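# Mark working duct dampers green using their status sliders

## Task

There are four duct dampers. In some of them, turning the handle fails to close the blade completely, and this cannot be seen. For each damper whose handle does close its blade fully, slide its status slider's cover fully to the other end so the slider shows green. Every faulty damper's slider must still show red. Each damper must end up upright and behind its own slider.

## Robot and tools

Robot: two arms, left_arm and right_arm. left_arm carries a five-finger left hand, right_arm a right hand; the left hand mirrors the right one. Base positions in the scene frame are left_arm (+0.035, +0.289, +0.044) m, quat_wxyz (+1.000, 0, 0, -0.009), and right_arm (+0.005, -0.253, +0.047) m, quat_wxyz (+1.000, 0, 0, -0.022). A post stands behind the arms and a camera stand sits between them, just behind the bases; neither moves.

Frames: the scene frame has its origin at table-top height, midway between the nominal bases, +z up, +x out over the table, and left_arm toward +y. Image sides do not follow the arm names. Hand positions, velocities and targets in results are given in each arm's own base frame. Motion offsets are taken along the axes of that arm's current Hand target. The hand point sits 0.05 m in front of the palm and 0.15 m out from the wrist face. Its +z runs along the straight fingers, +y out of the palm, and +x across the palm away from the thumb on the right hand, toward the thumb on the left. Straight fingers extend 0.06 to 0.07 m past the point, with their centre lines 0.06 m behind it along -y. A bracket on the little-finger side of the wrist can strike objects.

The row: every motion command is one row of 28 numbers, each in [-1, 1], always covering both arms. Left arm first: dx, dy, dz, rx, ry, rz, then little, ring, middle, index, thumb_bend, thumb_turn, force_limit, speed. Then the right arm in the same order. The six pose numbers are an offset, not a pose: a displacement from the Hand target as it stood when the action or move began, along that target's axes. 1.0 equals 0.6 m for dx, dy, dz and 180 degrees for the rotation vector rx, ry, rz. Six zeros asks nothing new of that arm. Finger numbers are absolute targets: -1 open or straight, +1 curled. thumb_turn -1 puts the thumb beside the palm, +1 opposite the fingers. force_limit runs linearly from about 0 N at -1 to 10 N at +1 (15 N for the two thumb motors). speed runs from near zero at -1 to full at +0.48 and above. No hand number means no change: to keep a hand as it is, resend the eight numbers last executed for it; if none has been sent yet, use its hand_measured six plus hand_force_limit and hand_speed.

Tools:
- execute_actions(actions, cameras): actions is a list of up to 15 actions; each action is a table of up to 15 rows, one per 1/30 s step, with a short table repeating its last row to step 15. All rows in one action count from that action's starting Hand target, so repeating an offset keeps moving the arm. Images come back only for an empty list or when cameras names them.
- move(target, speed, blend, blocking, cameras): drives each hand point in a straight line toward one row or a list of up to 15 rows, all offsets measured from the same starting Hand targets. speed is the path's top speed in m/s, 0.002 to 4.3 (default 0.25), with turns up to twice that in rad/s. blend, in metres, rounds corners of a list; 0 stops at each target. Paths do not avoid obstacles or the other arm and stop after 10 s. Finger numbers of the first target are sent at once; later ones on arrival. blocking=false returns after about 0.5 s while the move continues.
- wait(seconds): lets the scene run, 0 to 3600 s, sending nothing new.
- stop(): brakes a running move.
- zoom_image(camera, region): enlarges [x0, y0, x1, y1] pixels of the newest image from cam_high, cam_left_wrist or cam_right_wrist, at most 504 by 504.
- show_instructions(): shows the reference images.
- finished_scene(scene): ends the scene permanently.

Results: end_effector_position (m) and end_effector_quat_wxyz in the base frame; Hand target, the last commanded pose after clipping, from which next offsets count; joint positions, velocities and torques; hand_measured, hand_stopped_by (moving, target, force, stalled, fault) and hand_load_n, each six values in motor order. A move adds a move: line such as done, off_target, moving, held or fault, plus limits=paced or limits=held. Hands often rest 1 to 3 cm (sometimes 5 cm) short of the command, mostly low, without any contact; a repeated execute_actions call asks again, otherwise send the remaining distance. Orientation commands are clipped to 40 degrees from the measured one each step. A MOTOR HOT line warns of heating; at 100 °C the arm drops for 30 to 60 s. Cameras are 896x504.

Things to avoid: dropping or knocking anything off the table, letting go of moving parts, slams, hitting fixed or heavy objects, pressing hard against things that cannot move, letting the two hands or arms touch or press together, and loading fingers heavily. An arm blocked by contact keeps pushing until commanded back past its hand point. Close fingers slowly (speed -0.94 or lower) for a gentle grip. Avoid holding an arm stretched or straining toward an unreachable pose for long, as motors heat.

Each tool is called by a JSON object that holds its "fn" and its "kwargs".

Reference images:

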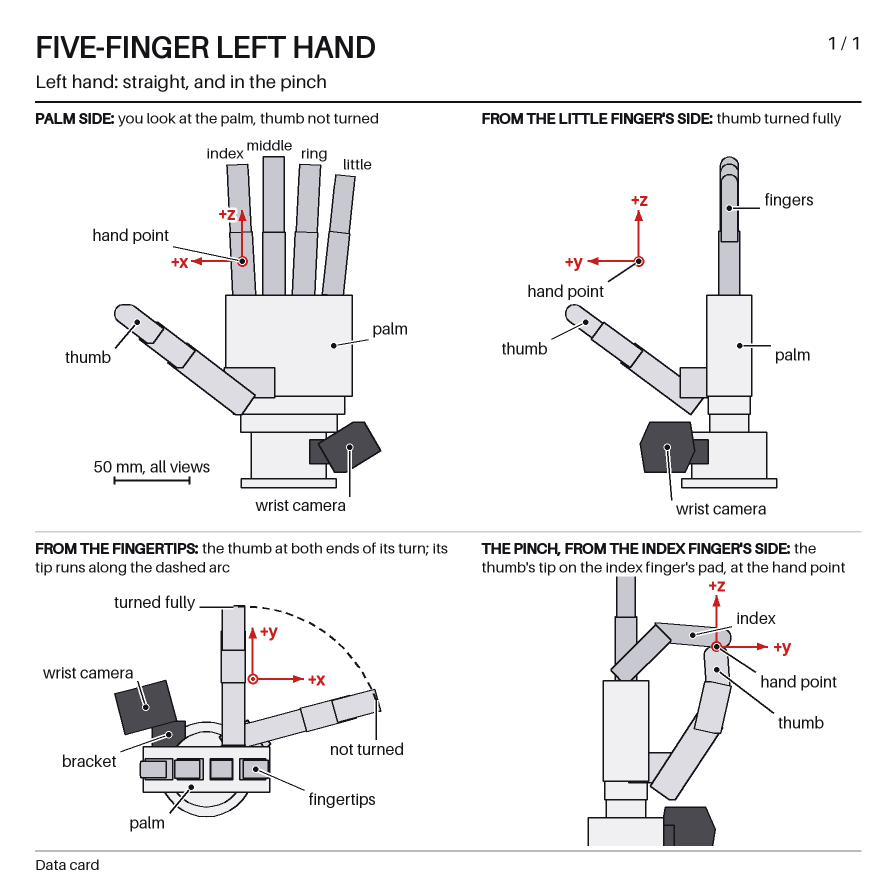

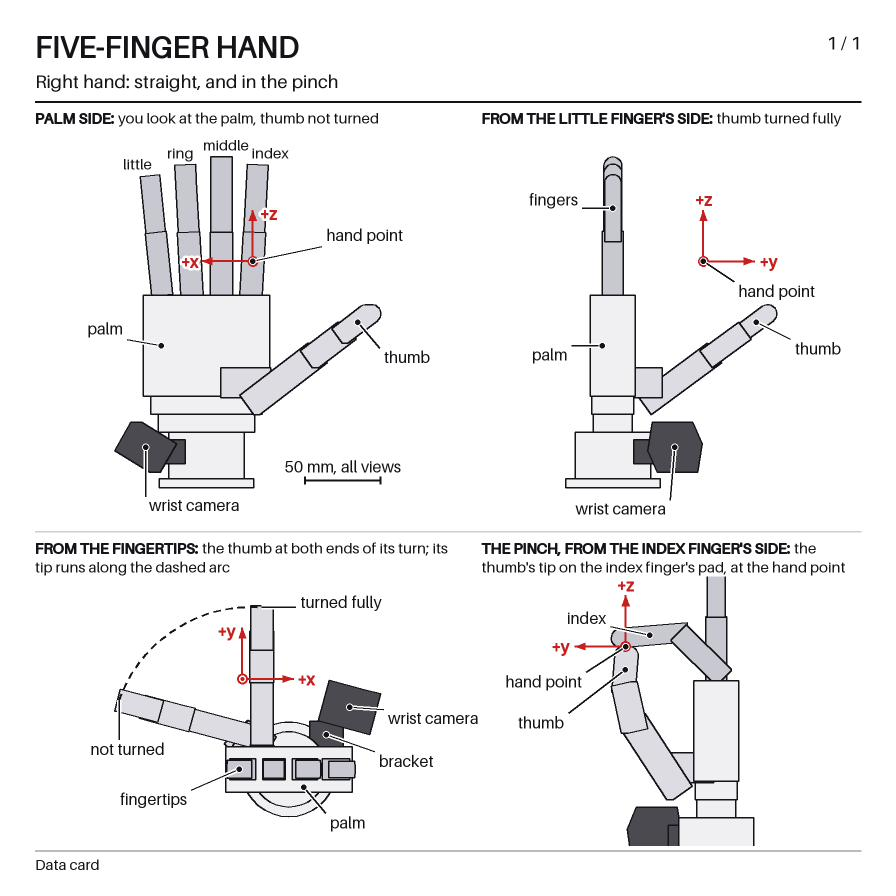

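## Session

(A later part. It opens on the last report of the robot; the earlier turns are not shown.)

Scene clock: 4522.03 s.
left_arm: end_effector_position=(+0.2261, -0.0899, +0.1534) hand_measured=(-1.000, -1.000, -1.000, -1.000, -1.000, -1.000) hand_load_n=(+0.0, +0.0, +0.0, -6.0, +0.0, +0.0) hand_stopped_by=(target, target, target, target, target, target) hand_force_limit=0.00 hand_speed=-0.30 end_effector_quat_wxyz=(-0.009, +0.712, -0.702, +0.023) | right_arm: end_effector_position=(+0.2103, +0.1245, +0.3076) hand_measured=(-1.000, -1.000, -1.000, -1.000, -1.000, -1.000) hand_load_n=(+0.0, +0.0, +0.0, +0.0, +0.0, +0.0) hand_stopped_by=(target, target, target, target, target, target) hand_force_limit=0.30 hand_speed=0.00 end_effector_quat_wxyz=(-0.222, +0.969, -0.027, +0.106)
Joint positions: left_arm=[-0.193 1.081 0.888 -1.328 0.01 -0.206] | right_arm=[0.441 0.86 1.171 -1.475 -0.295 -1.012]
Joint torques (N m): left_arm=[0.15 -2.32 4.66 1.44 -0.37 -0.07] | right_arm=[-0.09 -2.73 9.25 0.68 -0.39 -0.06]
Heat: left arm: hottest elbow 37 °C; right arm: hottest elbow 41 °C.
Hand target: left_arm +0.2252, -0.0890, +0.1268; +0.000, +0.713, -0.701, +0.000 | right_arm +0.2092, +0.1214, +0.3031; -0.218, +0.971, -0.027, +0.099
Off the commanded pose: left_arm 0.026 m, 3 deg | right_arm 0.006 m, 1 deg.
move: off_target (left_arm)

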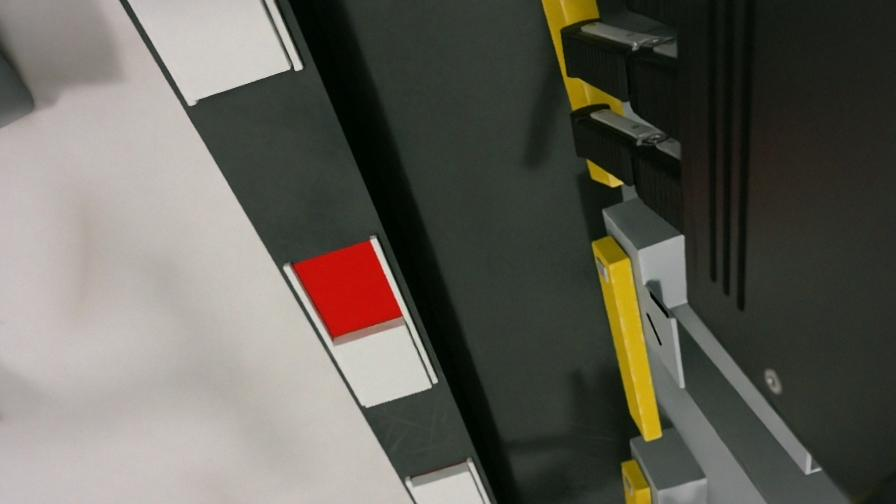

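{"fn": "move", "kwargs": {"target": [[0,0,0.04,0,0,0,-1,-1,-1,-1,-1,-1,0,-0.3, 0,0,0,0,0,0,-1,-1,-1,-1,-1,-1,0.3,0]], "speed": 0.05, "cameras": ["cam_high","cam_left_wrist"]}}

{"fn": "zoom_image", "kwargs": {"camera": "cam_left_wrist", "region": [450, 0, 750, 250]}}

{"fn": "zoom_image", "kwargs": {"camera": "cam_high", "region": [420, 130, 640, 340]}}

Scene clock: 4530.33 s.
left_arm: end_effector_position=(+0.2278, -0.0940, +0.1335) hand_measured=(-1.000, -1.000, -1.000, -1.000, -1.000, -1.000) hand_load_n=(+0.0, +0.0, -10.5, +0.0, +0.0, +0.0) hand_stopped_by=(target, target, target, target, target, target) hand_force_limit=0.00 hand_speed=-0.30 end_effector_quat_wxyz=(-0.007, +0.710, -0.704, +0.032) | right_arm: end_effector_position=(+0.2103, +0.1245, +0.3076) hand_measured=(-1.000, -1.000, -1.000, -1.000, -1.000, -1.000) hand_load_n=(+0.0, +0.0, +0.0, +0.0, -0.5, +0.0) hand_stopped_by=(target, target, target, target, target, target) hand_force_limit=0.30 hand_speed=0.00 end_effector_quat_wxyz=(-0.222, +0.969, -0.027, +0.106)
Joint positions: left_arm=[-0.197 1.093 0.842 -1.259 0.024 -0.206] | right_arm=[0.441 0.86 1.171 -1.475 -0.295 -1.012]
Joint torques (N m): left_arm=[0.44 -1.61 4.36 1.48 -0.83 -0.08] | right_arm=[0.38 -3.78 9.11 0.62 -0.35 -0.08]
Heat: left arm: hottest elbow 36 °C; right arm: hottest elbow 41 °C.
Hand target: left_arm +0.2253, -0.0890, +0.1029; +0.000, +0.713, -0.701, +0.000 | right_arm +0.2092, +0.1214, +0.3031; -0.218, +0.971, -0.027, +0.099
Off the commanded pose: left_arm 0.031 m, 4 deg | right_arm 0.006 m, 1 deg.
move: off_target (left_arm)

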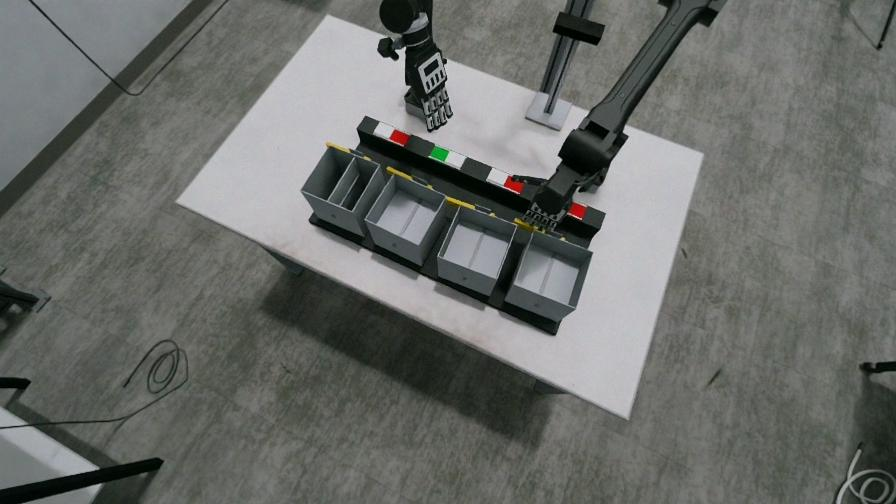

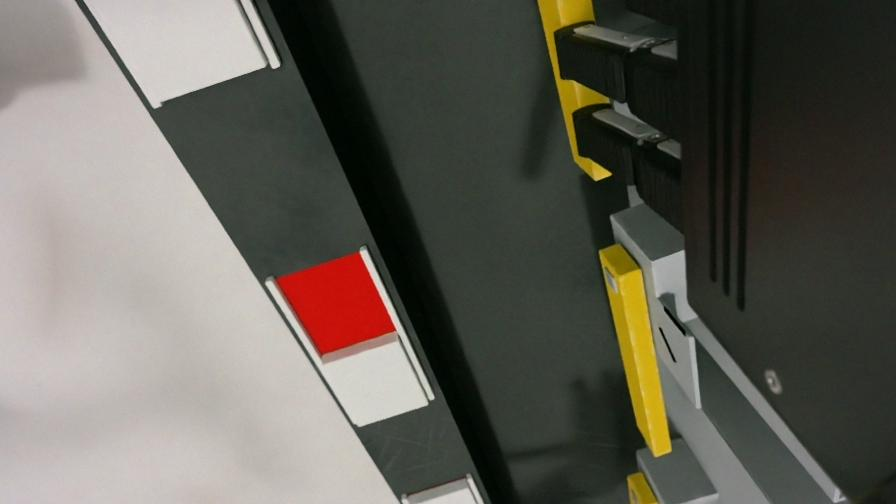

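Scaled by 1.680.

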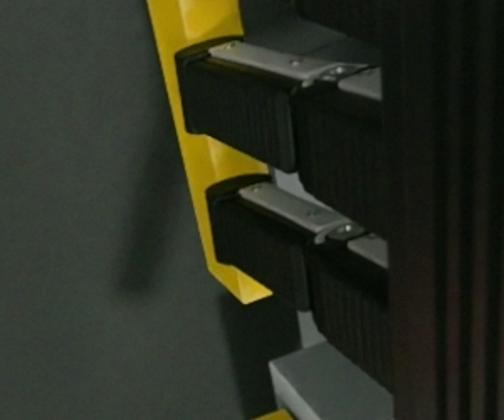

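Scaled by 2.291.

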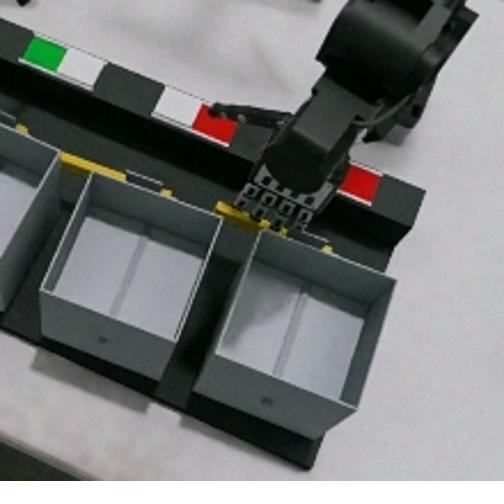

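{"fn": "move", "kwargs": {"target": [[0,0,0.03,0,0,0,-1,-1,-1,-1,-1,-1,0,-0.3, 0,0,0,0,0,0,-1,-1,-1,-1,-1,-1,0.3,0]], "speed": 0.05, "cameras": ["cam_high"]}}

{"fn": "zoom_image", "kwargs": {"camera": "cam_high", "region": [420, 130, 640, 340]}}

Scene clock: 4537.07 s.
left_arm: end_effector_position=(+0.2273, -0.0946, +0.1248) hand_measured=(-1.000, -1.000, -0.998, -1.000, -1.000, -1.000) hand_load_n=(-1.0, +0.0, -15.5, +0.0, +0.0, +0.0) hand_stopped_by=(target, target, target, target, target, target) hand_force_limit=0.00 hand_speed=-0.30 end_effector_quat_wxyz=(-0.007, +0.709, -0.704, +0.034) | right_arm: end_effector_position=(+0.2103, +0.1245, +0.3076) hand_measured=(-1.000, -1.000, -1.000, -1.000, -1.000, -1.000) hand_load_n=(+0.5, +0.0, +0.0, +0.0, +0.0, +0.0) hand_stopped_by=(target, target, target, target, target, target) hand_force_limit=0.30 hand_speed=0.00 end_effector_quat_wxyz=(-0.222, +0.969, -0.027, +0.106)
Joint positions: left_arm=[-0.198 1.096 0.821 -1.231 0.026 -0.207] | right_arm=[0.441 0.86 1.171 -1.475 -0.295 -1.012]
Joint torques (N m): left_arm=[0.62 -0.56 3.28 2.3 -0.9 -0.07] | right_arm=[-0.85 -3.25 9.21 0.62 -0.35 -0.1]
Heat: left arm: hottest elbow 36 °C; right arm: hottest elbow 41 °C.
Hand target: left_arm +0.2254, -0.0890, +0.0849; +0.000, +0.713, -0.701, +0.000 | right_arm +0.2092, +0.1214, +0.3031; -0.218, +0.971, -0.027, +0.099
Off the commanded pose: left_arm 0.040 m, 4 deg | right_arm 0.006 m, 1 deg.
move: off_target (left_arm)

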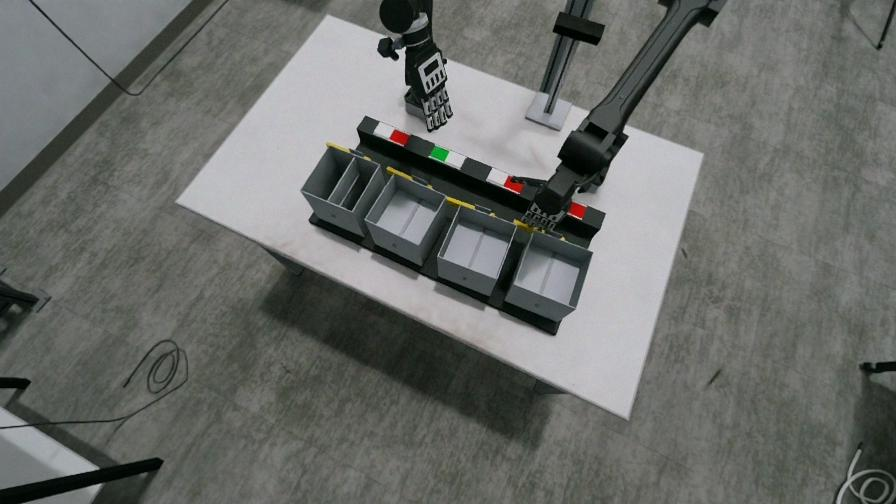

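Scaled by 2.291.

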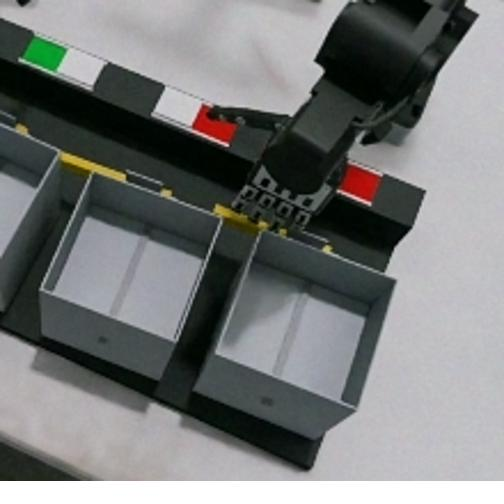

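{"fn": "move", "kwargs": {"target": [[0,0,-0.28,0,0,0,-1,-1,-1,-1,-1,-1,0,-0.3, 0,0,0,0,0,0,-1,-1,-1,-1,-1,-1,0.3,0],[0.0,0.12,-0.28,0,0,0,-1,-1,-1,-1,-1,-1,0,-0.3, 0,0,0,0,0,0,-1,-1,-1,-1,-1,-1,0.3,0]], "speed": 0.12, "cameras": ["cam_high","cam_left_wrist"]}}

{"fn": "zoom_image", "kwargs": {"camera": "cam_high", "region": [490, 200, 610, 330]}}

{"fn": "zoom_image", "kwargs": {"camera": "cam_high", "region": [420, 180, 540, 310]}}

Scene clock: 4549.43 s.
left_arm: end_effector_position=(+0.1576, -0.0892, +0.2539) hand_measured=(-1.000, -1.000, -1.000, -1.000, -1.000, -1.000) hand_load_n=(+0.0, +0.0, +0.0, +0.0, +0.0, +0.0) hand_stopped_by=(target, target, target, target, target, target) hand_force_limit=0.00 hand_speed=-0.30 end_effector_quat_wxyz=(-0.002, +0.713, -0.701, +0.007) | right_arm: end_effector_position=(+0.2103, +0.1245, +0.3076) hand_measured=(-1.000, -1.000, -1.000, -1.000, -1.000, -1.000) hand_load_n=(+0.0, +0.0, +0.0, +0.0, +0.0, +0.0) hand_stopped_by=(target, target, target, target, target, target) hand_force_limit=0.30 hand_speed=0.00 end_effector_quat_wxyz=(-0.222, +0.969, -0.027, +0.106)
Joint positions: left_arm=[-0.254 0.908 1.044 -1.692 0.003 -0.27] | right_arm=[0.441 0.86 1.171 -1.475 -0.295 -1.012]
Joint torques (N m): left_arm=[-0.5 -4.13 7.06 -0.24 -0.05 -0.12] | right_arm=[-0.56 -3.37 9.28 0.69 -0.33 -0.1]
Heat: left arm: hottest elbow 35 °C; right arm: hottest elbow 41 °C.
Hand target: left_arm +0.1533, -0.0903, +0.2529; +0.000, +0.713, -0.701, +0.000 | right_arm +0.2092, +0.1214, +0.3031; -0.218, +0.971, -0.027, +0.099
Off the commanded pose: left_arm 0.005 m, 1 deg | right_arm 0.006 m, 1 deg.
joint sent to its limit (left arm) — joint 4 (wrist pitch), lower limit. The joint targets still meet the commanded pose.
move: done

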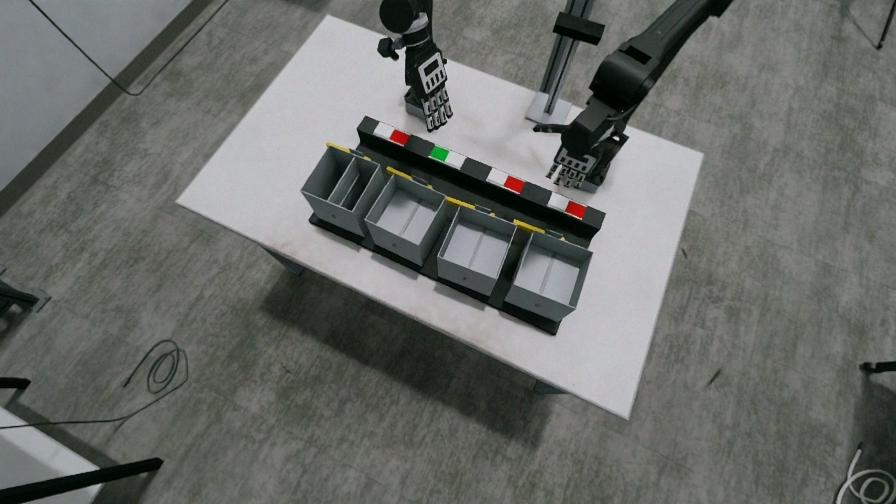

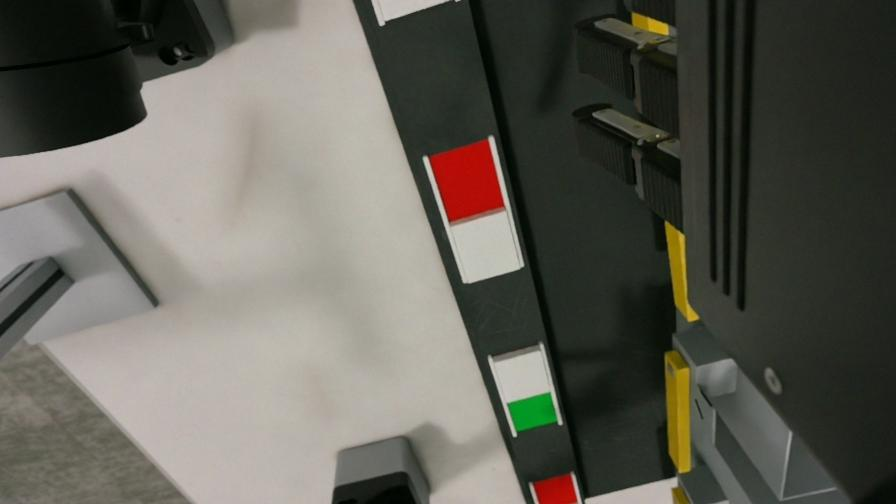

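Scaled by 3.877.

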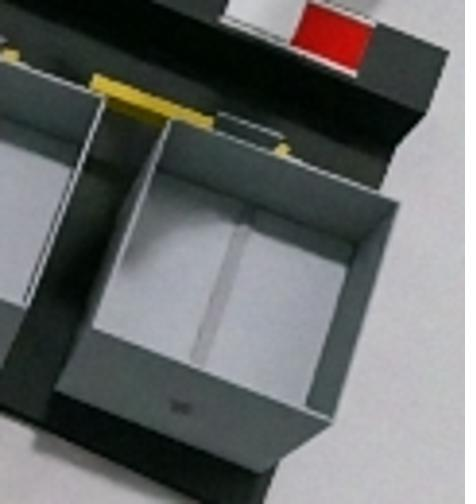

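Scaled by 3.877.

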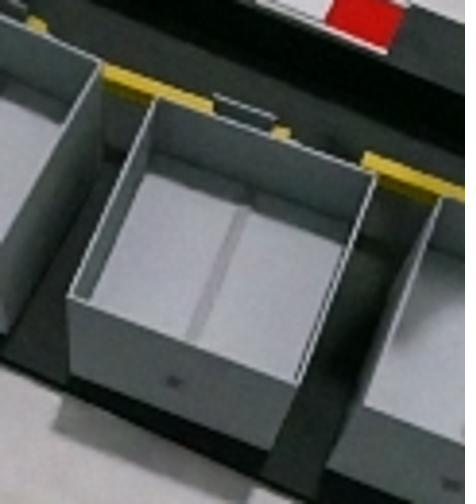

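{"fn": "move", "kwargs": {"target": [[0.0343,-0.4554,-0.0717,0,0,0.49,-1,-1,-1,-1,-1,-1,0,-0.3, 0,0,0,0,0,0,-1,-1,-1,-1,-1,-1,0.3,0]], "speed": 0.2, "cameras": ["cam_high","cam_left_wrist"]}}

Scene clock: 4575.53 s.
left_arm: end_effector_position=(+0.4168, -0.0989, +0.2917) hand_measured=(-1.000, -1.000, -1.000, -1.000, -1.000, -1.000) hand_load_n=(+0.0, +0.0, +0.0, +0.0, +0.0, +0.0) hand_stopped_by=(target, target, target, target, target, target) hand_force_limit=0.00 hand_speed=-0.30 end_effector_quat_wxyz=(+0.008, -0.035, +0.999, -0.003) | right_arm: end_effector_position=(+0.2103, +0.1245, +0.3076) hand_measured=(-1.000, -1.000, -1.000, -1.000, -1.000, -1.000) hand_load_n=(+0.0, +0.0, +0.0, +0.0, +0.5, +0.0) hand_stopped_by=(target, target, target, target, target, target) hand_force_limit=0.30 hand_speed=0.00 end_effector_quat_wxyz=(-0.222, +0.969, -0.027, +0.106)
Joint positions: left_arm=[-0.333 1.585 1.723 -1.691 -0.001 1.166] | right_arm=[0.441 0.86 1.171 -1.475 -0.295 -1.012]
Joint torques (N m): left_arm=[-0.44 -13.74 10.61 -0.27 -0.1 0.11] | right_arm=[0.32 -3.02 9.31 0.49 -0.34 -0.13]
Heat: left arm: hottest elbow 36 °C; right arm: hottest elbow 40 °C.
Hand target: left_arm +0.4267, -0.1060, +0.2960; +0.000, -0.025, +1.000, +0.000 | right_arm +0.2092, +0.1214, +0.3031; -0.218, +0.971, -0.027, +0.099
Off the commanded pose: left_arm 0.013 m, 2 deg | right_arm 0.006 m, 1 deg.
joint sent to its limit (left arm) — joint 4 (wrist pitch), lower limit. The joint targets still meet the commanded pose.
move: off_target (left_arm)

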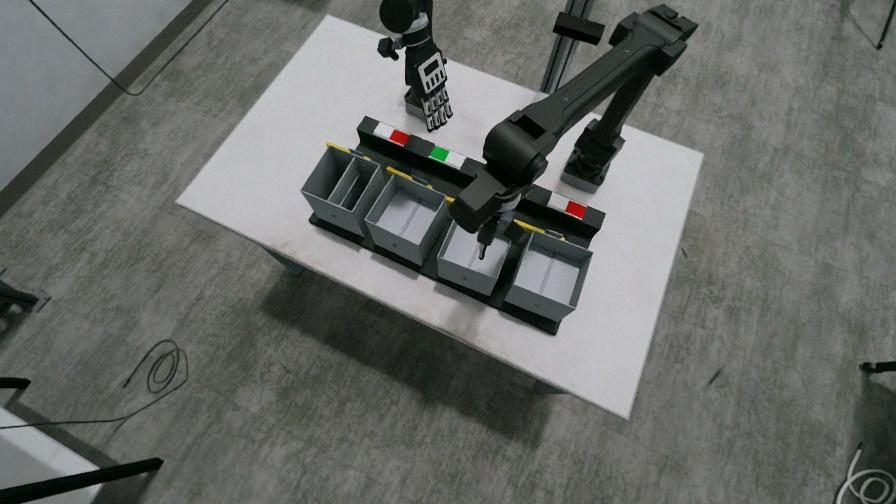

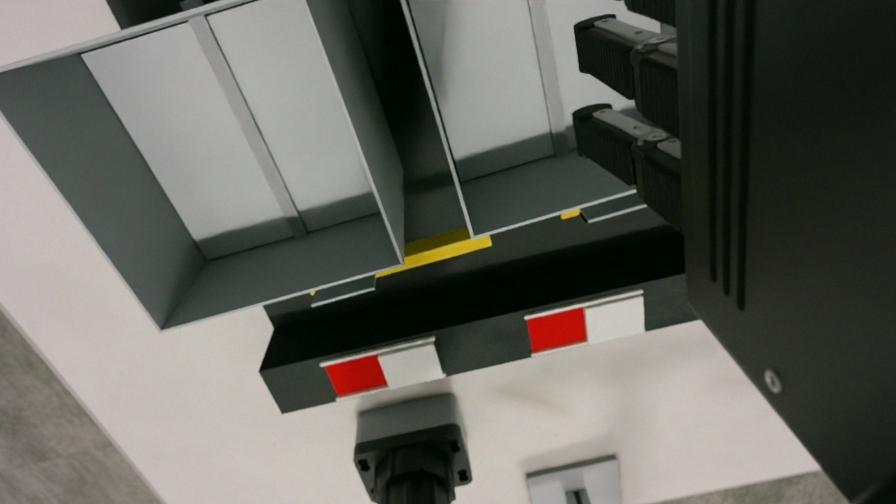

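{"fn": "zoom_image", "kwargs": {"camera": "cam_left_wrist", "region": [0, 0, 430, 340]}}

{"fn": "zoom_image", "kwargs": {"camera": "cam_left_wrist", "region": [380, 0, 680, 250]}}

Scaled by 1.172.

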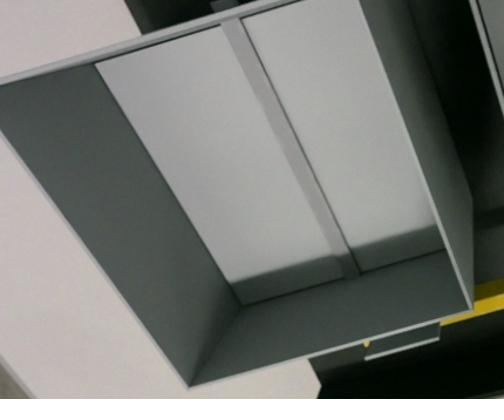

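Scaled by 1.680.

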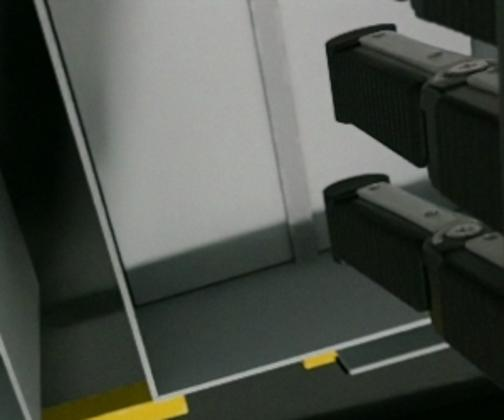

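{"fn": "move", "kwargs": {"target": [[0,0.2,-0.02,0,0,0,-1,-1,-1,-1,-1,-1,0,-0.3, 0,0,0,0,0,0,-1,-1,-1,-1,-1,-1,0.3,0]], "speed": 0.2, "cameras": ["cam_high","cam_left_wrist"]}}

{"fn": "zoom_image", "kwargs": {"camera": "cam_left_wrist", "region": [200, 0, 650, 340]}}

Scene clock: 4595.63 s.
left_arm: end_effector_position=(+0.4245, +0.0141, +0.3070) hand_measured=(-1.000, -1.000, -1.000, -1.000, -1.000, -1.000) hand_load_n=(+0.0, +0.0, +0.0, +0.0, +0.0, +0.0) hand_stopped_by=(target, target, target, target, target, target) hand_force_limit=0.00 hand_speed=-0.30 end_effector_quat_wxyz=(+0.025, -0.032, +0.999, -0.001) | right_arm: end_effector_position=(+0.2103, +0.1245, +0.3076) hand_measured=(-1.000, -1.000, -1.000, -1.000, -1.000, -1.000) hand_load_n=(+0.0, +0.0, +0.0, +0.0, +0.0, +0.0) hand_stopped_by=(target, target, target, target, target, target) hand_force_limit=0.30 hand_speed=0.00 end_effector_quat_wxyz=(-0.222, +0.969, -0.027, +0.106)
Joint positions: left_arm=[-0.097 1.523 1.693 -1.691 -0.005 1.411] | right_arm=[0.441 0.86 1.171 -1.475 -0.295 -1.012]
Joint torques (N m): left_arm=[0.15 -15.33 7.05 -0.21 -0.07 0.11] | right_arm=[-0.5 -2.84 9.33 0.72 -0.33 -0.1]
Heat: left arm: hottest elbow 39 °C; right arm: hottest elbow 40 °C.
Hand target: left_arm +0.4208, +0.0139, +0.3080; +0.000, -0.025, +1.000, +0.000 | right_arm +0.2092, +0.1214, +0.3031; -0.218, +0.971, -0.027, +0.099
Off the commanded pose: left_arm 0.004 m, 3 deg | right_arm 0.006 m, 1 deg.
joint sent to its limit (left arm) — joint 4 (wrist pitch), lower limit. The joint targets still meet the commanded pose.
move: off_target (left_arm)

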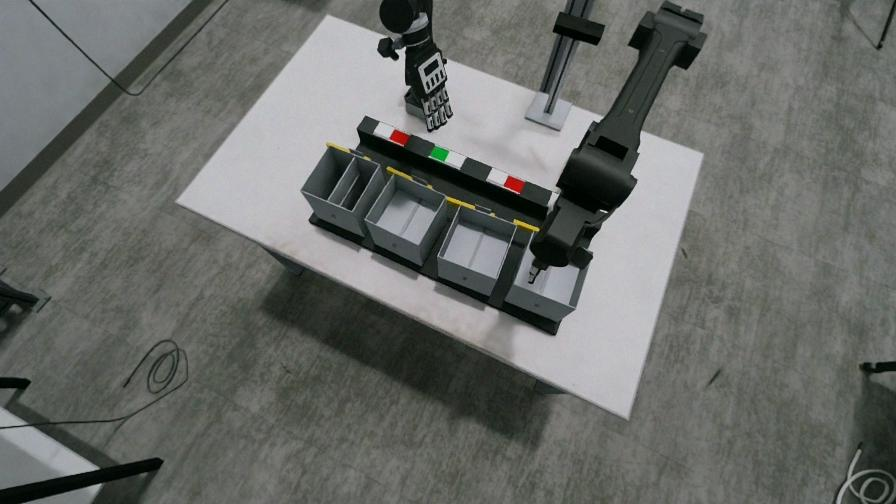

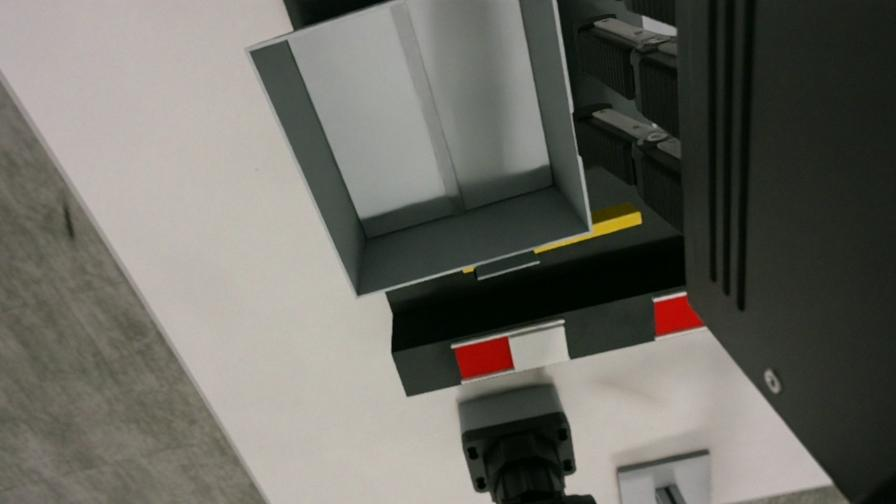

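Scaled by 1.120.

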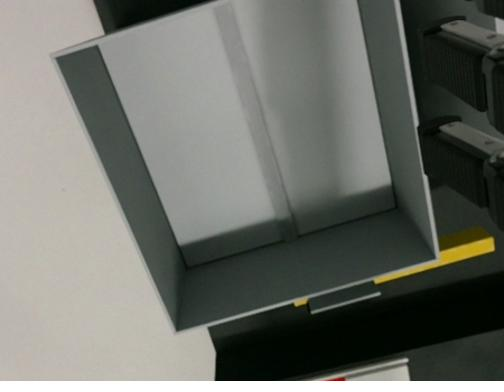

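{"fn": "move", "kwargs": {"target": [[0.4487,-0.3682,0.17,0,0,0.0102,1,1,1,-1,-1,1,0,0, 0,0,0,0,0,0,-1,-1,-1,-1,-1,-1,0.3,0]], "speed": 0.2, "cameras": ["cam_high","cam_left_wrist"]}}

Scene clock: 4663.87 s.
left_arm: end_effector_position=(+0.1630, -0.2190, +0.2086) hand_measured=(+1.000, +1.000, +1.000, -1.000, -1.000, +1.000) hand_load_n=(+0.0, +0.0, +0.0, +0.0, -0.5, +0.0) hand_stopped_by=(target, target, target, target, target, target) hand_force_limit=0.00 hand_speed=0.00 end_effector_quat_wxyz=(-0.001, -0.003, +1.000, -0.001) | right_arm: end_effector_position=(+0.2103, +0.1245, +0.3076) hand_measured=(-1.000, -1.000, -1.000, -1.000, -1.000, -1.000) hand_load_n=(+0.0, +0.0, +0.0, +0.0, +0.0, +0.0) hand_stopped_by=(target, target, target, target, target, target) hand_force_limit=0.30 hand_speed=0.00 end_effector_quat_wxyz=(-0.222, +0.969, -0.027, +0.106)
Joint positions: left_arm=[-0.96 1.231 1.143 -1.484 0.002 0.604] | right_arm=[0.441 0.86 1.171 -1.475 -0.295 -1.012]
Joint torques (N m): left_arm=[0.32 -9.11 7.2 0.28 -0.13 -0.11] | right_arm=[-0.09 -3.25 9.2 0.54 -0.39 -0.06]
Heat: left arm: hottest elbow 36 °C; right arm: hottest elbow 40 °C.
Hand target: left_arm +0.1629, -0.2201, +0.2059; +0.000, -0.009, +1.000, +0.000 | right_arm +0.2092, +0.1214, +0.3031; -0.218, +0.971, -0.027, +0.099
Off the commanded pose: left_arm 0.003 m, 1 deg | right_arm 0.006 m, 1 deg.
move: done

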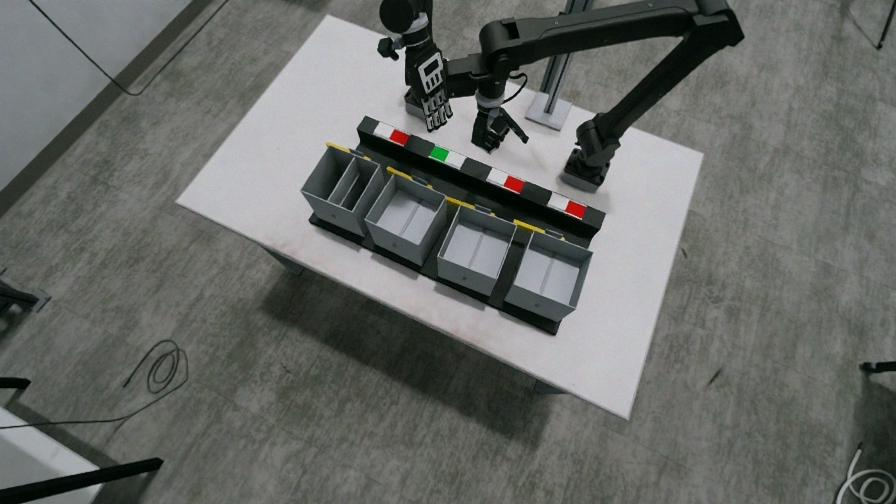

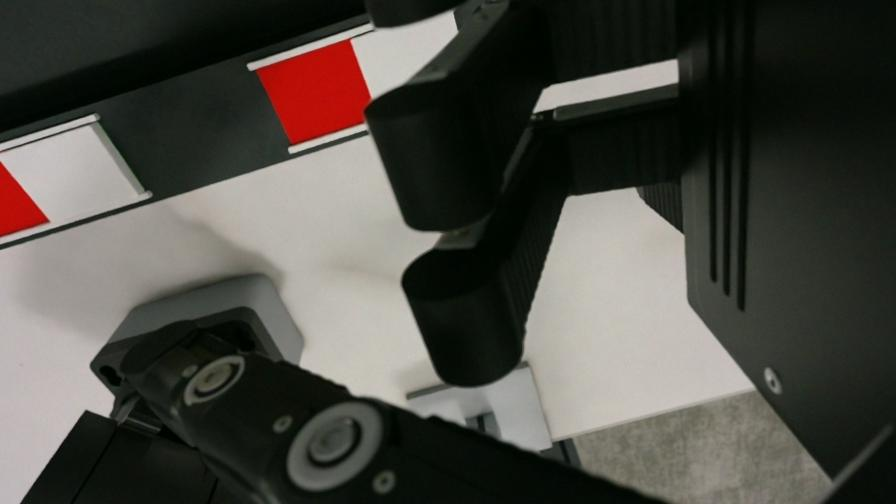

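{"fn": "move", "kwargs": {"target": [[0,0,0.12,0,0,0,1,1,1,-1,-1,1,0,0, 0,0,0,0,0,0,-1,-1,-1,-1,-1,-1,0.3,0],[0,0,0.2132,0,0,0,1,1,1,-1,-1,1,0,0, 0,0,0,0,0,0,-1,-1,-1,-1,-1,-1,0.3,0]], "speed": [0.12,0.04], "cameras": ["cam_high","cam_left_wrist"]}}

{"fn": "zoom_image", "kwargs": {"camera": "cam_high", "region": [420, 100, 620, 260]}}

Scene clock: 4673.83 s.
left_arm: end_effector_position=(+0.1609, -0.2160, +0.1760) hand_measured=(+1.000, +1.000, +1.000, -1.000, -1.000, +1.000) hand_load_n=(+0.0, +0.0, +0.0, +0.0, +0.0, +0.0) hand_stopped_by=(target, target, target, target, target, target) hand_force_limit=0.00 hand_speed=0.00 end_effector_quat_wxyz=(+0.000, -0.004, +1.000, -0.001) | right_arm: end_effector_position=(+0.2103, +0.1245, +0.3076) hand_measured=(-1.000, -1.000, -1.000, -1.000, -1.000, -1.000) hand_load_n=(+0.0, +0.0, +0.0, +0.0, +0.0, +0.0) hand_stopped_by=(target, target, target, target, target, target) hand_force_limit=0.30 hand_speed=0.00 end_effector_quat_wxyz=(-0.222, +0.969, -0.027, +0.106)
Joint positions: left_arm=[-0.96 1.231 1.057 -1.396 0.002 0.604] | right_arm=[0.441 0.86 1.171 -1.475 -0.295 -1.012]
Joint torques (N m): left_arm=[0.44 -9.17 8.5 -0.32 -0.04 0] | right_arm=[0.26 -2.78 9.22 0.66 -0.37 -0.09]
Heat: left arm: hottest elbow 36 °C; right arm: hottest elbow 40 °C.
Hand target: left_arm +0.1620, -0.2176, +0.1802; +0.001, -0.004, +1.000, -0.003 (not the last commanded pose) | right_arm +0.2092, +0.1214, +0.3031; -0.218, +0.971, -0.027, +0.099
Off the commanded pose: left_arm 0.098 m, 1 deg | right_arm 0.006 m, 1 deg.
move: held (left_arm; a check stopped the path); path passed 0 of 2 targets; limits=held
pose unreachable (left arm): on one or more control steps of this call, first in action 0 (counted from 0), this arm could not follow its commanded pose, so it was not sent that pose on those steps. It may still have moved: this result reports where it is.
cause: moving toward the commanded pose would bring a part of the arm too close to another arm (a part of this arm just beyond joint 4 (wrist pitch) and a part of the right arm just beyond its joint 6 (wrist roll), 13 mm apart when this arm was first held).

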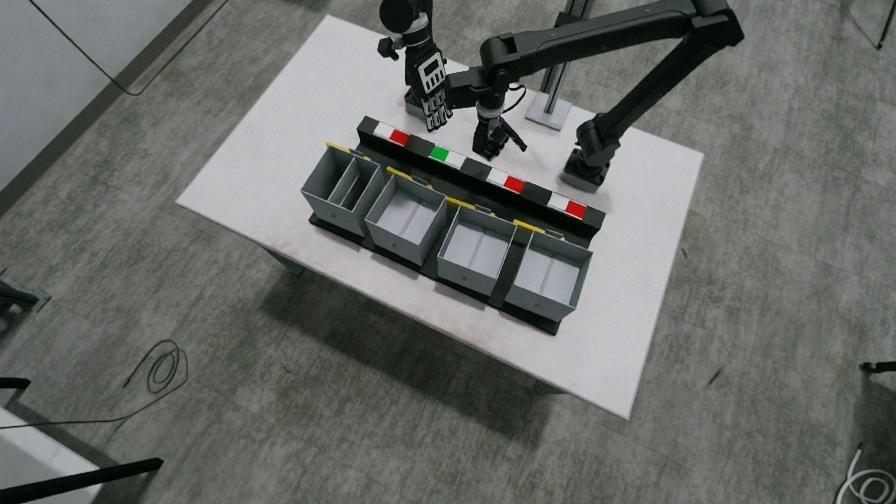

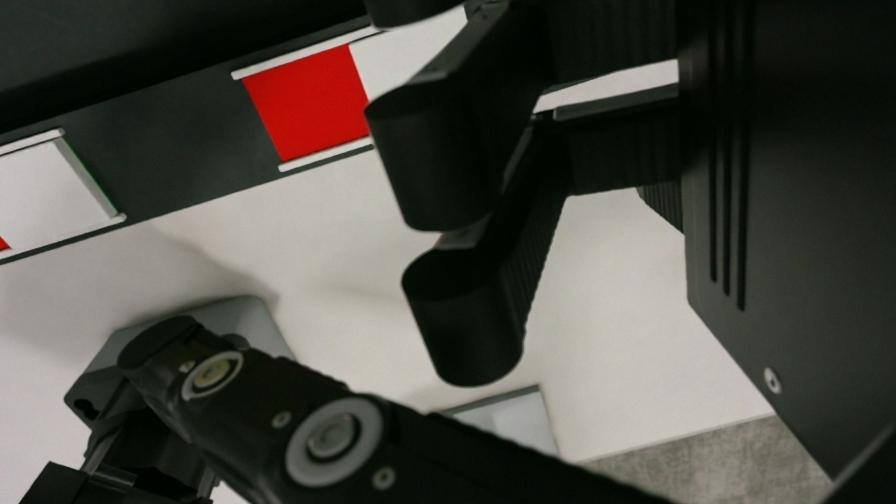

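Scaled by 2.520.

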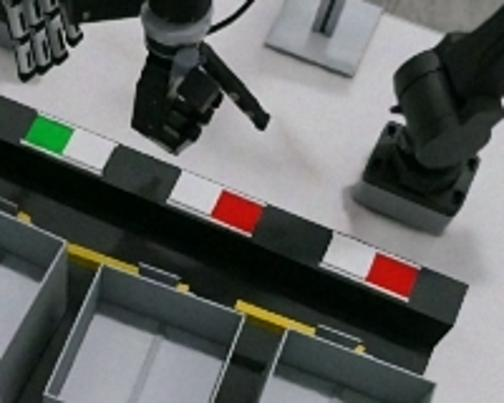

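{"fn": "move", "kwargs": {"target": [[0,0,0,0,0,0,1,1,1,-1,-1,1,0,0, 0.0997,0.3288,-0.1382,0,0,0,-1,-1,-1,-1,-1,-1,0.3,0]], "speed": 0.2}}

Scene clock: 4683.73 s.
left_arm: end_effector_position=(+0.1609, -0.2160, +0.1760) hand_measured=(+1.000, +1.000, +1.000, -1.000, -1.000, +1.000) hand_load_n=(+0.0, +0.0, +0.0, +0.0, +0.0, +0.0) hand_stopped_by=(target, target, target, target, target, target) hand_force_limit=0.00 hand_speed=0.00 end_effector_quat_wxyz=(+0.000, -0.004, +1.000, -0.001) | right_arm: end_effector_position=(+0.2412, -0.0918, +0.2851) hand_measured=(-1.000, -1.000, -1.000, -1.000, -1.000, -1.000) hand_load_n=(+0.0, +0.0, +0.0, +0.5, +0.0, +0.0) hand_stopped_by=(target, target, target, target, target, target) hand_force_limit=0.30 hand_speed=0.00 end_effector_quat_wxyz=(-0.190, +0.973, -0.049, +0.120)
Joint positions: left_arm=[-0.96 1.231 1.057 -1.396 0.002 0.604] | right_arm=[-0.454 0.991 1.198 -1.701 -0.448 -1.907]
Joint torques (N m): left_arm=[0.44 -9.23 8.42 -0.34 -0.04 0.01] | right_arm=[0.38 -4.66 14 0.09 -0.48 -0.13]
Heat: left arm: hottest elbow 37 °C; right arm: hottest elbow 41 °C.
Hand target: left_arm +0.1620, -0.2176, +0.1802; +0.001, -0.004, +1.000, -0.003 | right_arm +0.2488, -0.0972, +0.3030; -0.218, +0.971, -0.027, +0.099
Off the commanded pose: left_arm 0.005 m, 0 deg | right_arm 0.020 m, 5 deg.
joint sent to its limit (right arm) — joint 4 (wrist pitch), lower limit. The joint targets are off in orientation, not in position.
move: off_target (right_arm)

{"fn": "move", "kwargs": {"target": [[-0.0017,-0.0042,0.09,0,0,0,1,1,1,-1,-1,1,0,0, 0,0,0,0,0,0,-1,-1,-1,-1,-1,-1,0.3,0],[-0.0017,-0.0042,0.17,0,0,0,1,1,1,-1,-1,1,0,0, 0,0,0,0,0,0,-1,-1,-1,-1,-1,-1,0.3,0]], "speed": [0.12,0.04], "cameras": ["cam_high","cam_left_wrist"]}}

{"fn": "zoom_image", "kwargs": {"camera": "cam_high", "region": [420, 100, 620, 260]}}

Scene clock: 4694.80 s.
left_arm: end_effector_position=(+0.1642, -0.2208, +0.0947) hand_measured=(+1.000, +1.000, +1.000, -1.000, -1.000, +1.000) hand_load_n=(+0.0, +0.0, +0.0, -4.0, +0.0, +0.0) hand_stopped_by=(target, target, target, target, target, target) hand_force_limit=0.00 hand_speed=0.00 end_effector_quat_wxyz=(+0.006, -0.004, +1.000, -0.011) | right_arm: end_effector_position=(+0.2413, -0.0918, +0.2851) hand_measured=(-1.000, -1.000, -1.000, -1.000, -1.000, -1.000) hand_load_n=(+0.0, +0.0, +0.0, +0.0, +0.0, +0.0) hand_stopped_by=(target, target, target, target, target, target) hand_force_limit=0.30 hand_speed=0.00 end_effector_quat_wxyz=(-0.190, +0.973, -0.049, +0.120)
Joint positions: left_arm=[-0.96 1.295 0.894 -1.146 0.003 0.604] | right_arm=[-0.454 0.991 1.198 -1.701 -0.448 -1.907]
Joint torques (N m): left_arm=[0.21 -6.95 5.42 1.28 -0.06 -0.02] | right_arm=[0.09 -4.54 13.93 0.09 -0.55 -0.08]
Heat: left arm: hottest elbow 37 °C; right arm: hottest elbow 43 °C.
Hand target: left_arm +0.1631, -0.2206, +0.0781; +0.001, -0.004, +1.000, -0.003 | right_arm +0.2488, -0.0972, +0.3030; -0.218, +0.971, -0.027, +0.099
Off the commanded pose: left_arm 0.016 m, 1 deg | right_arm 0.020 m, 5 deg.
joint sent to its limit (right arm) — joint 4 (wrist pitch), lower limit. The joint targets are off in orientation, not in position.
move: off_target (left_arm)

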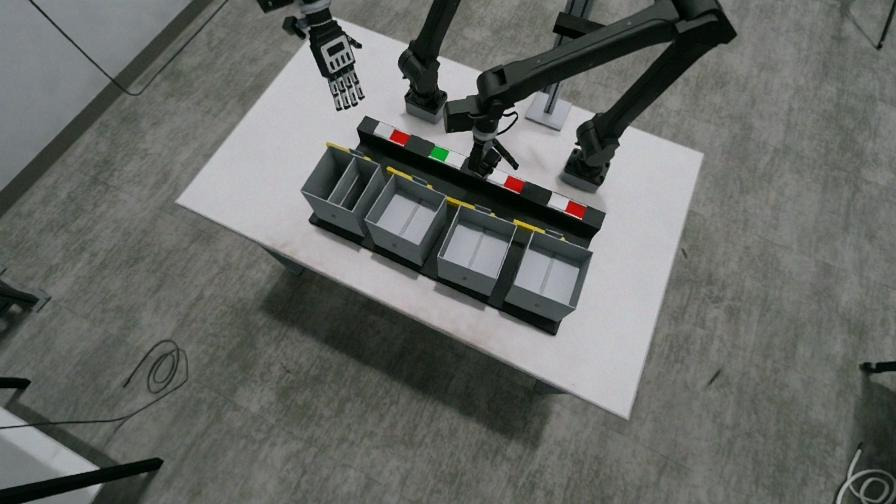

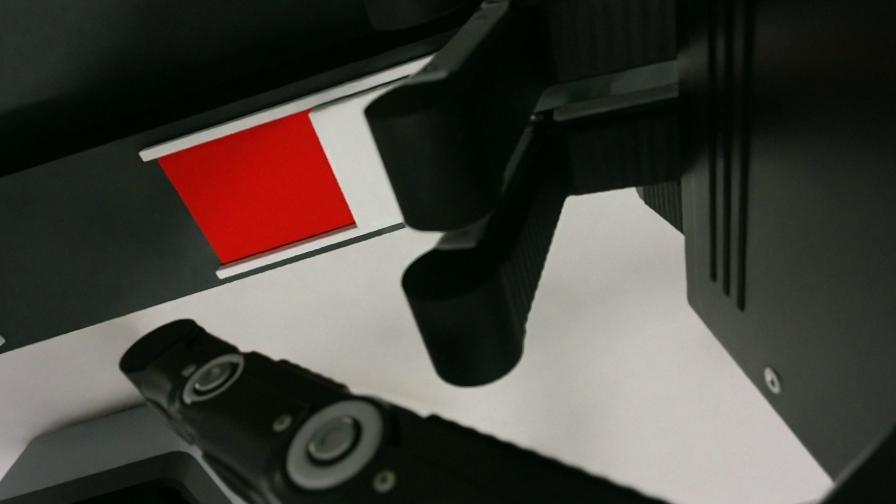

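Scaled by 2.520.

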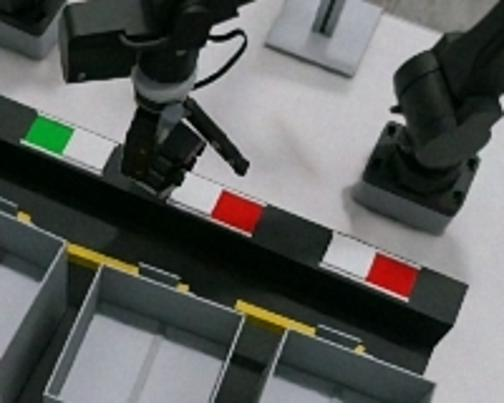

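{"fn": "move", "kwargs": {"target": [[0,0.15,-0.006,0,0,0,1,1,1,-1,-1,1,0,0, 0,0,0,0,0,0,-1,-1,-1,-1,-1,-1,0.3,0]], "speed": 0.05, "cameras": ["cam_high","cam_left_wrist"]}}

{"fn": "zoom_image", "kwargs": {"camera": "cam_high", "region": [420, 100, 620, 260]}}

Scene clock: 4704.07 s.
left_arm: end_effector_position=(+0.1666, -0.1544, +0.0914) hand_measured=(+1.000, +1.000, +1.000, -1.000, -1.000, +1.000) hand_load_n=(+0.0, +0.0, +0.0, +1.0, +0.0, +0.5) hand_stopped_by=(target, target, target, target, target, target) hand_force_limit=0.00 hand_speed=0.00 end_effector_quat_wxyz=(+0.012, -0.004, +0.999, -0.035) | right_arm: end_effector_position=(+0.2413, -0.0918, +0.2851) hand_measured=(-1.000, -1.000, -1.000, -1.000, -1.000, -1.000) hand_load_n=(+0.0, +0.0, +0.0, +0.0, +0.0, +0.0) hand_stopped_by=(target, target, target, target, target, target) hand_force_limit=0.30 hand_speed=0.00 end_effector_quat_wxyz=(-0.190, +0.973, -0.049, +0.120)
Joint positions: left_arm=[-0.802 1.116 0.75 -1.137 0.031 0.759] | right_arm=[-0.454 0.991 1.198 -1.701 -0.448 -1.907]
Joint torques (N m): left_arm=[2.61 -5.95 4.83 -0.79 -0.95 0.3] | right_arm=[0.15 -4.95 13.83 0.17 -0.51 -0.08]
Heat: left arm: hottest elbow 37 °C; right arm: hottest elbow 45 °C.
Hand target: left_arm +0.1624, -0.1306, +0.0812; +0.001, -0.004, +1.000, -0.003 | right_arm +0.2488, -0.0972, +0.3030; -0.218, +0.971, -0.027, +0.099
Off the commanded pose: left_arm 0.026 m, 4 deg | right_arm 0.020 m, 5 deg.
joint sent to its limit (right arm) — joint 4 (wrist pitch), lower limit. The joint targets are off in orientation, not in position.
move: off_target (left_arm)

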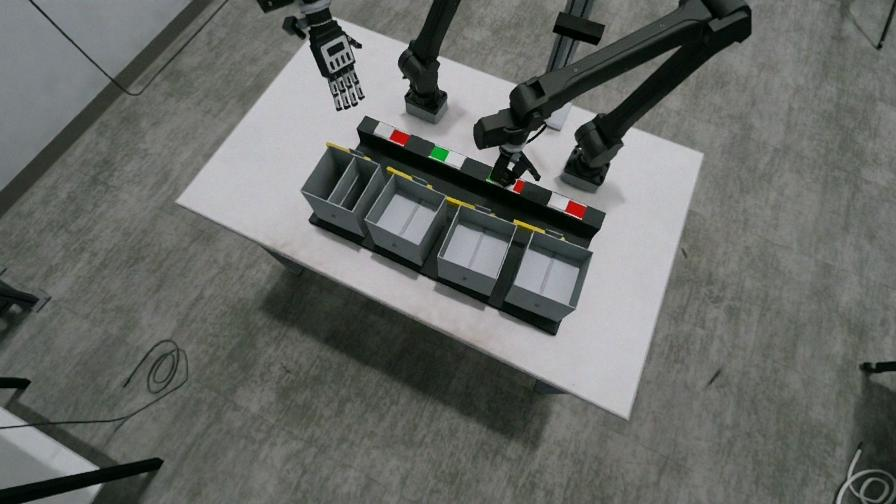

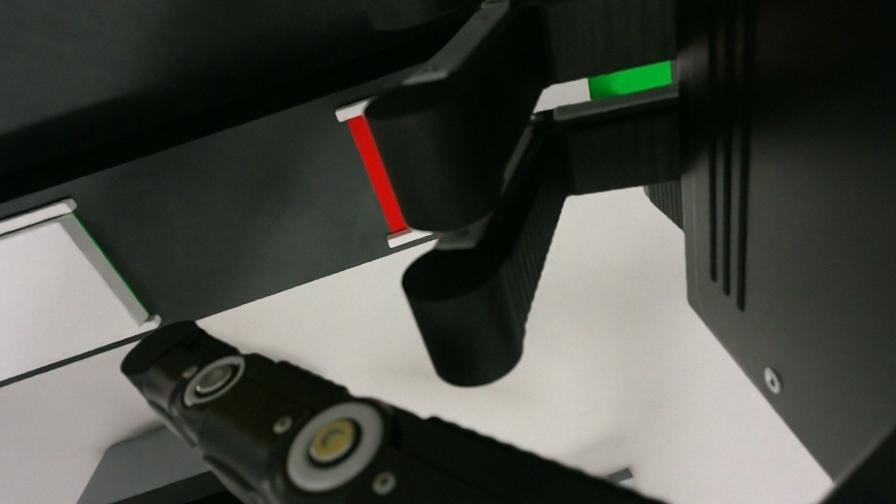

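Scaled by 2.520.

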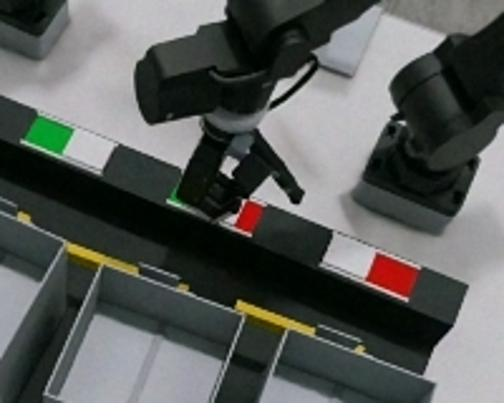

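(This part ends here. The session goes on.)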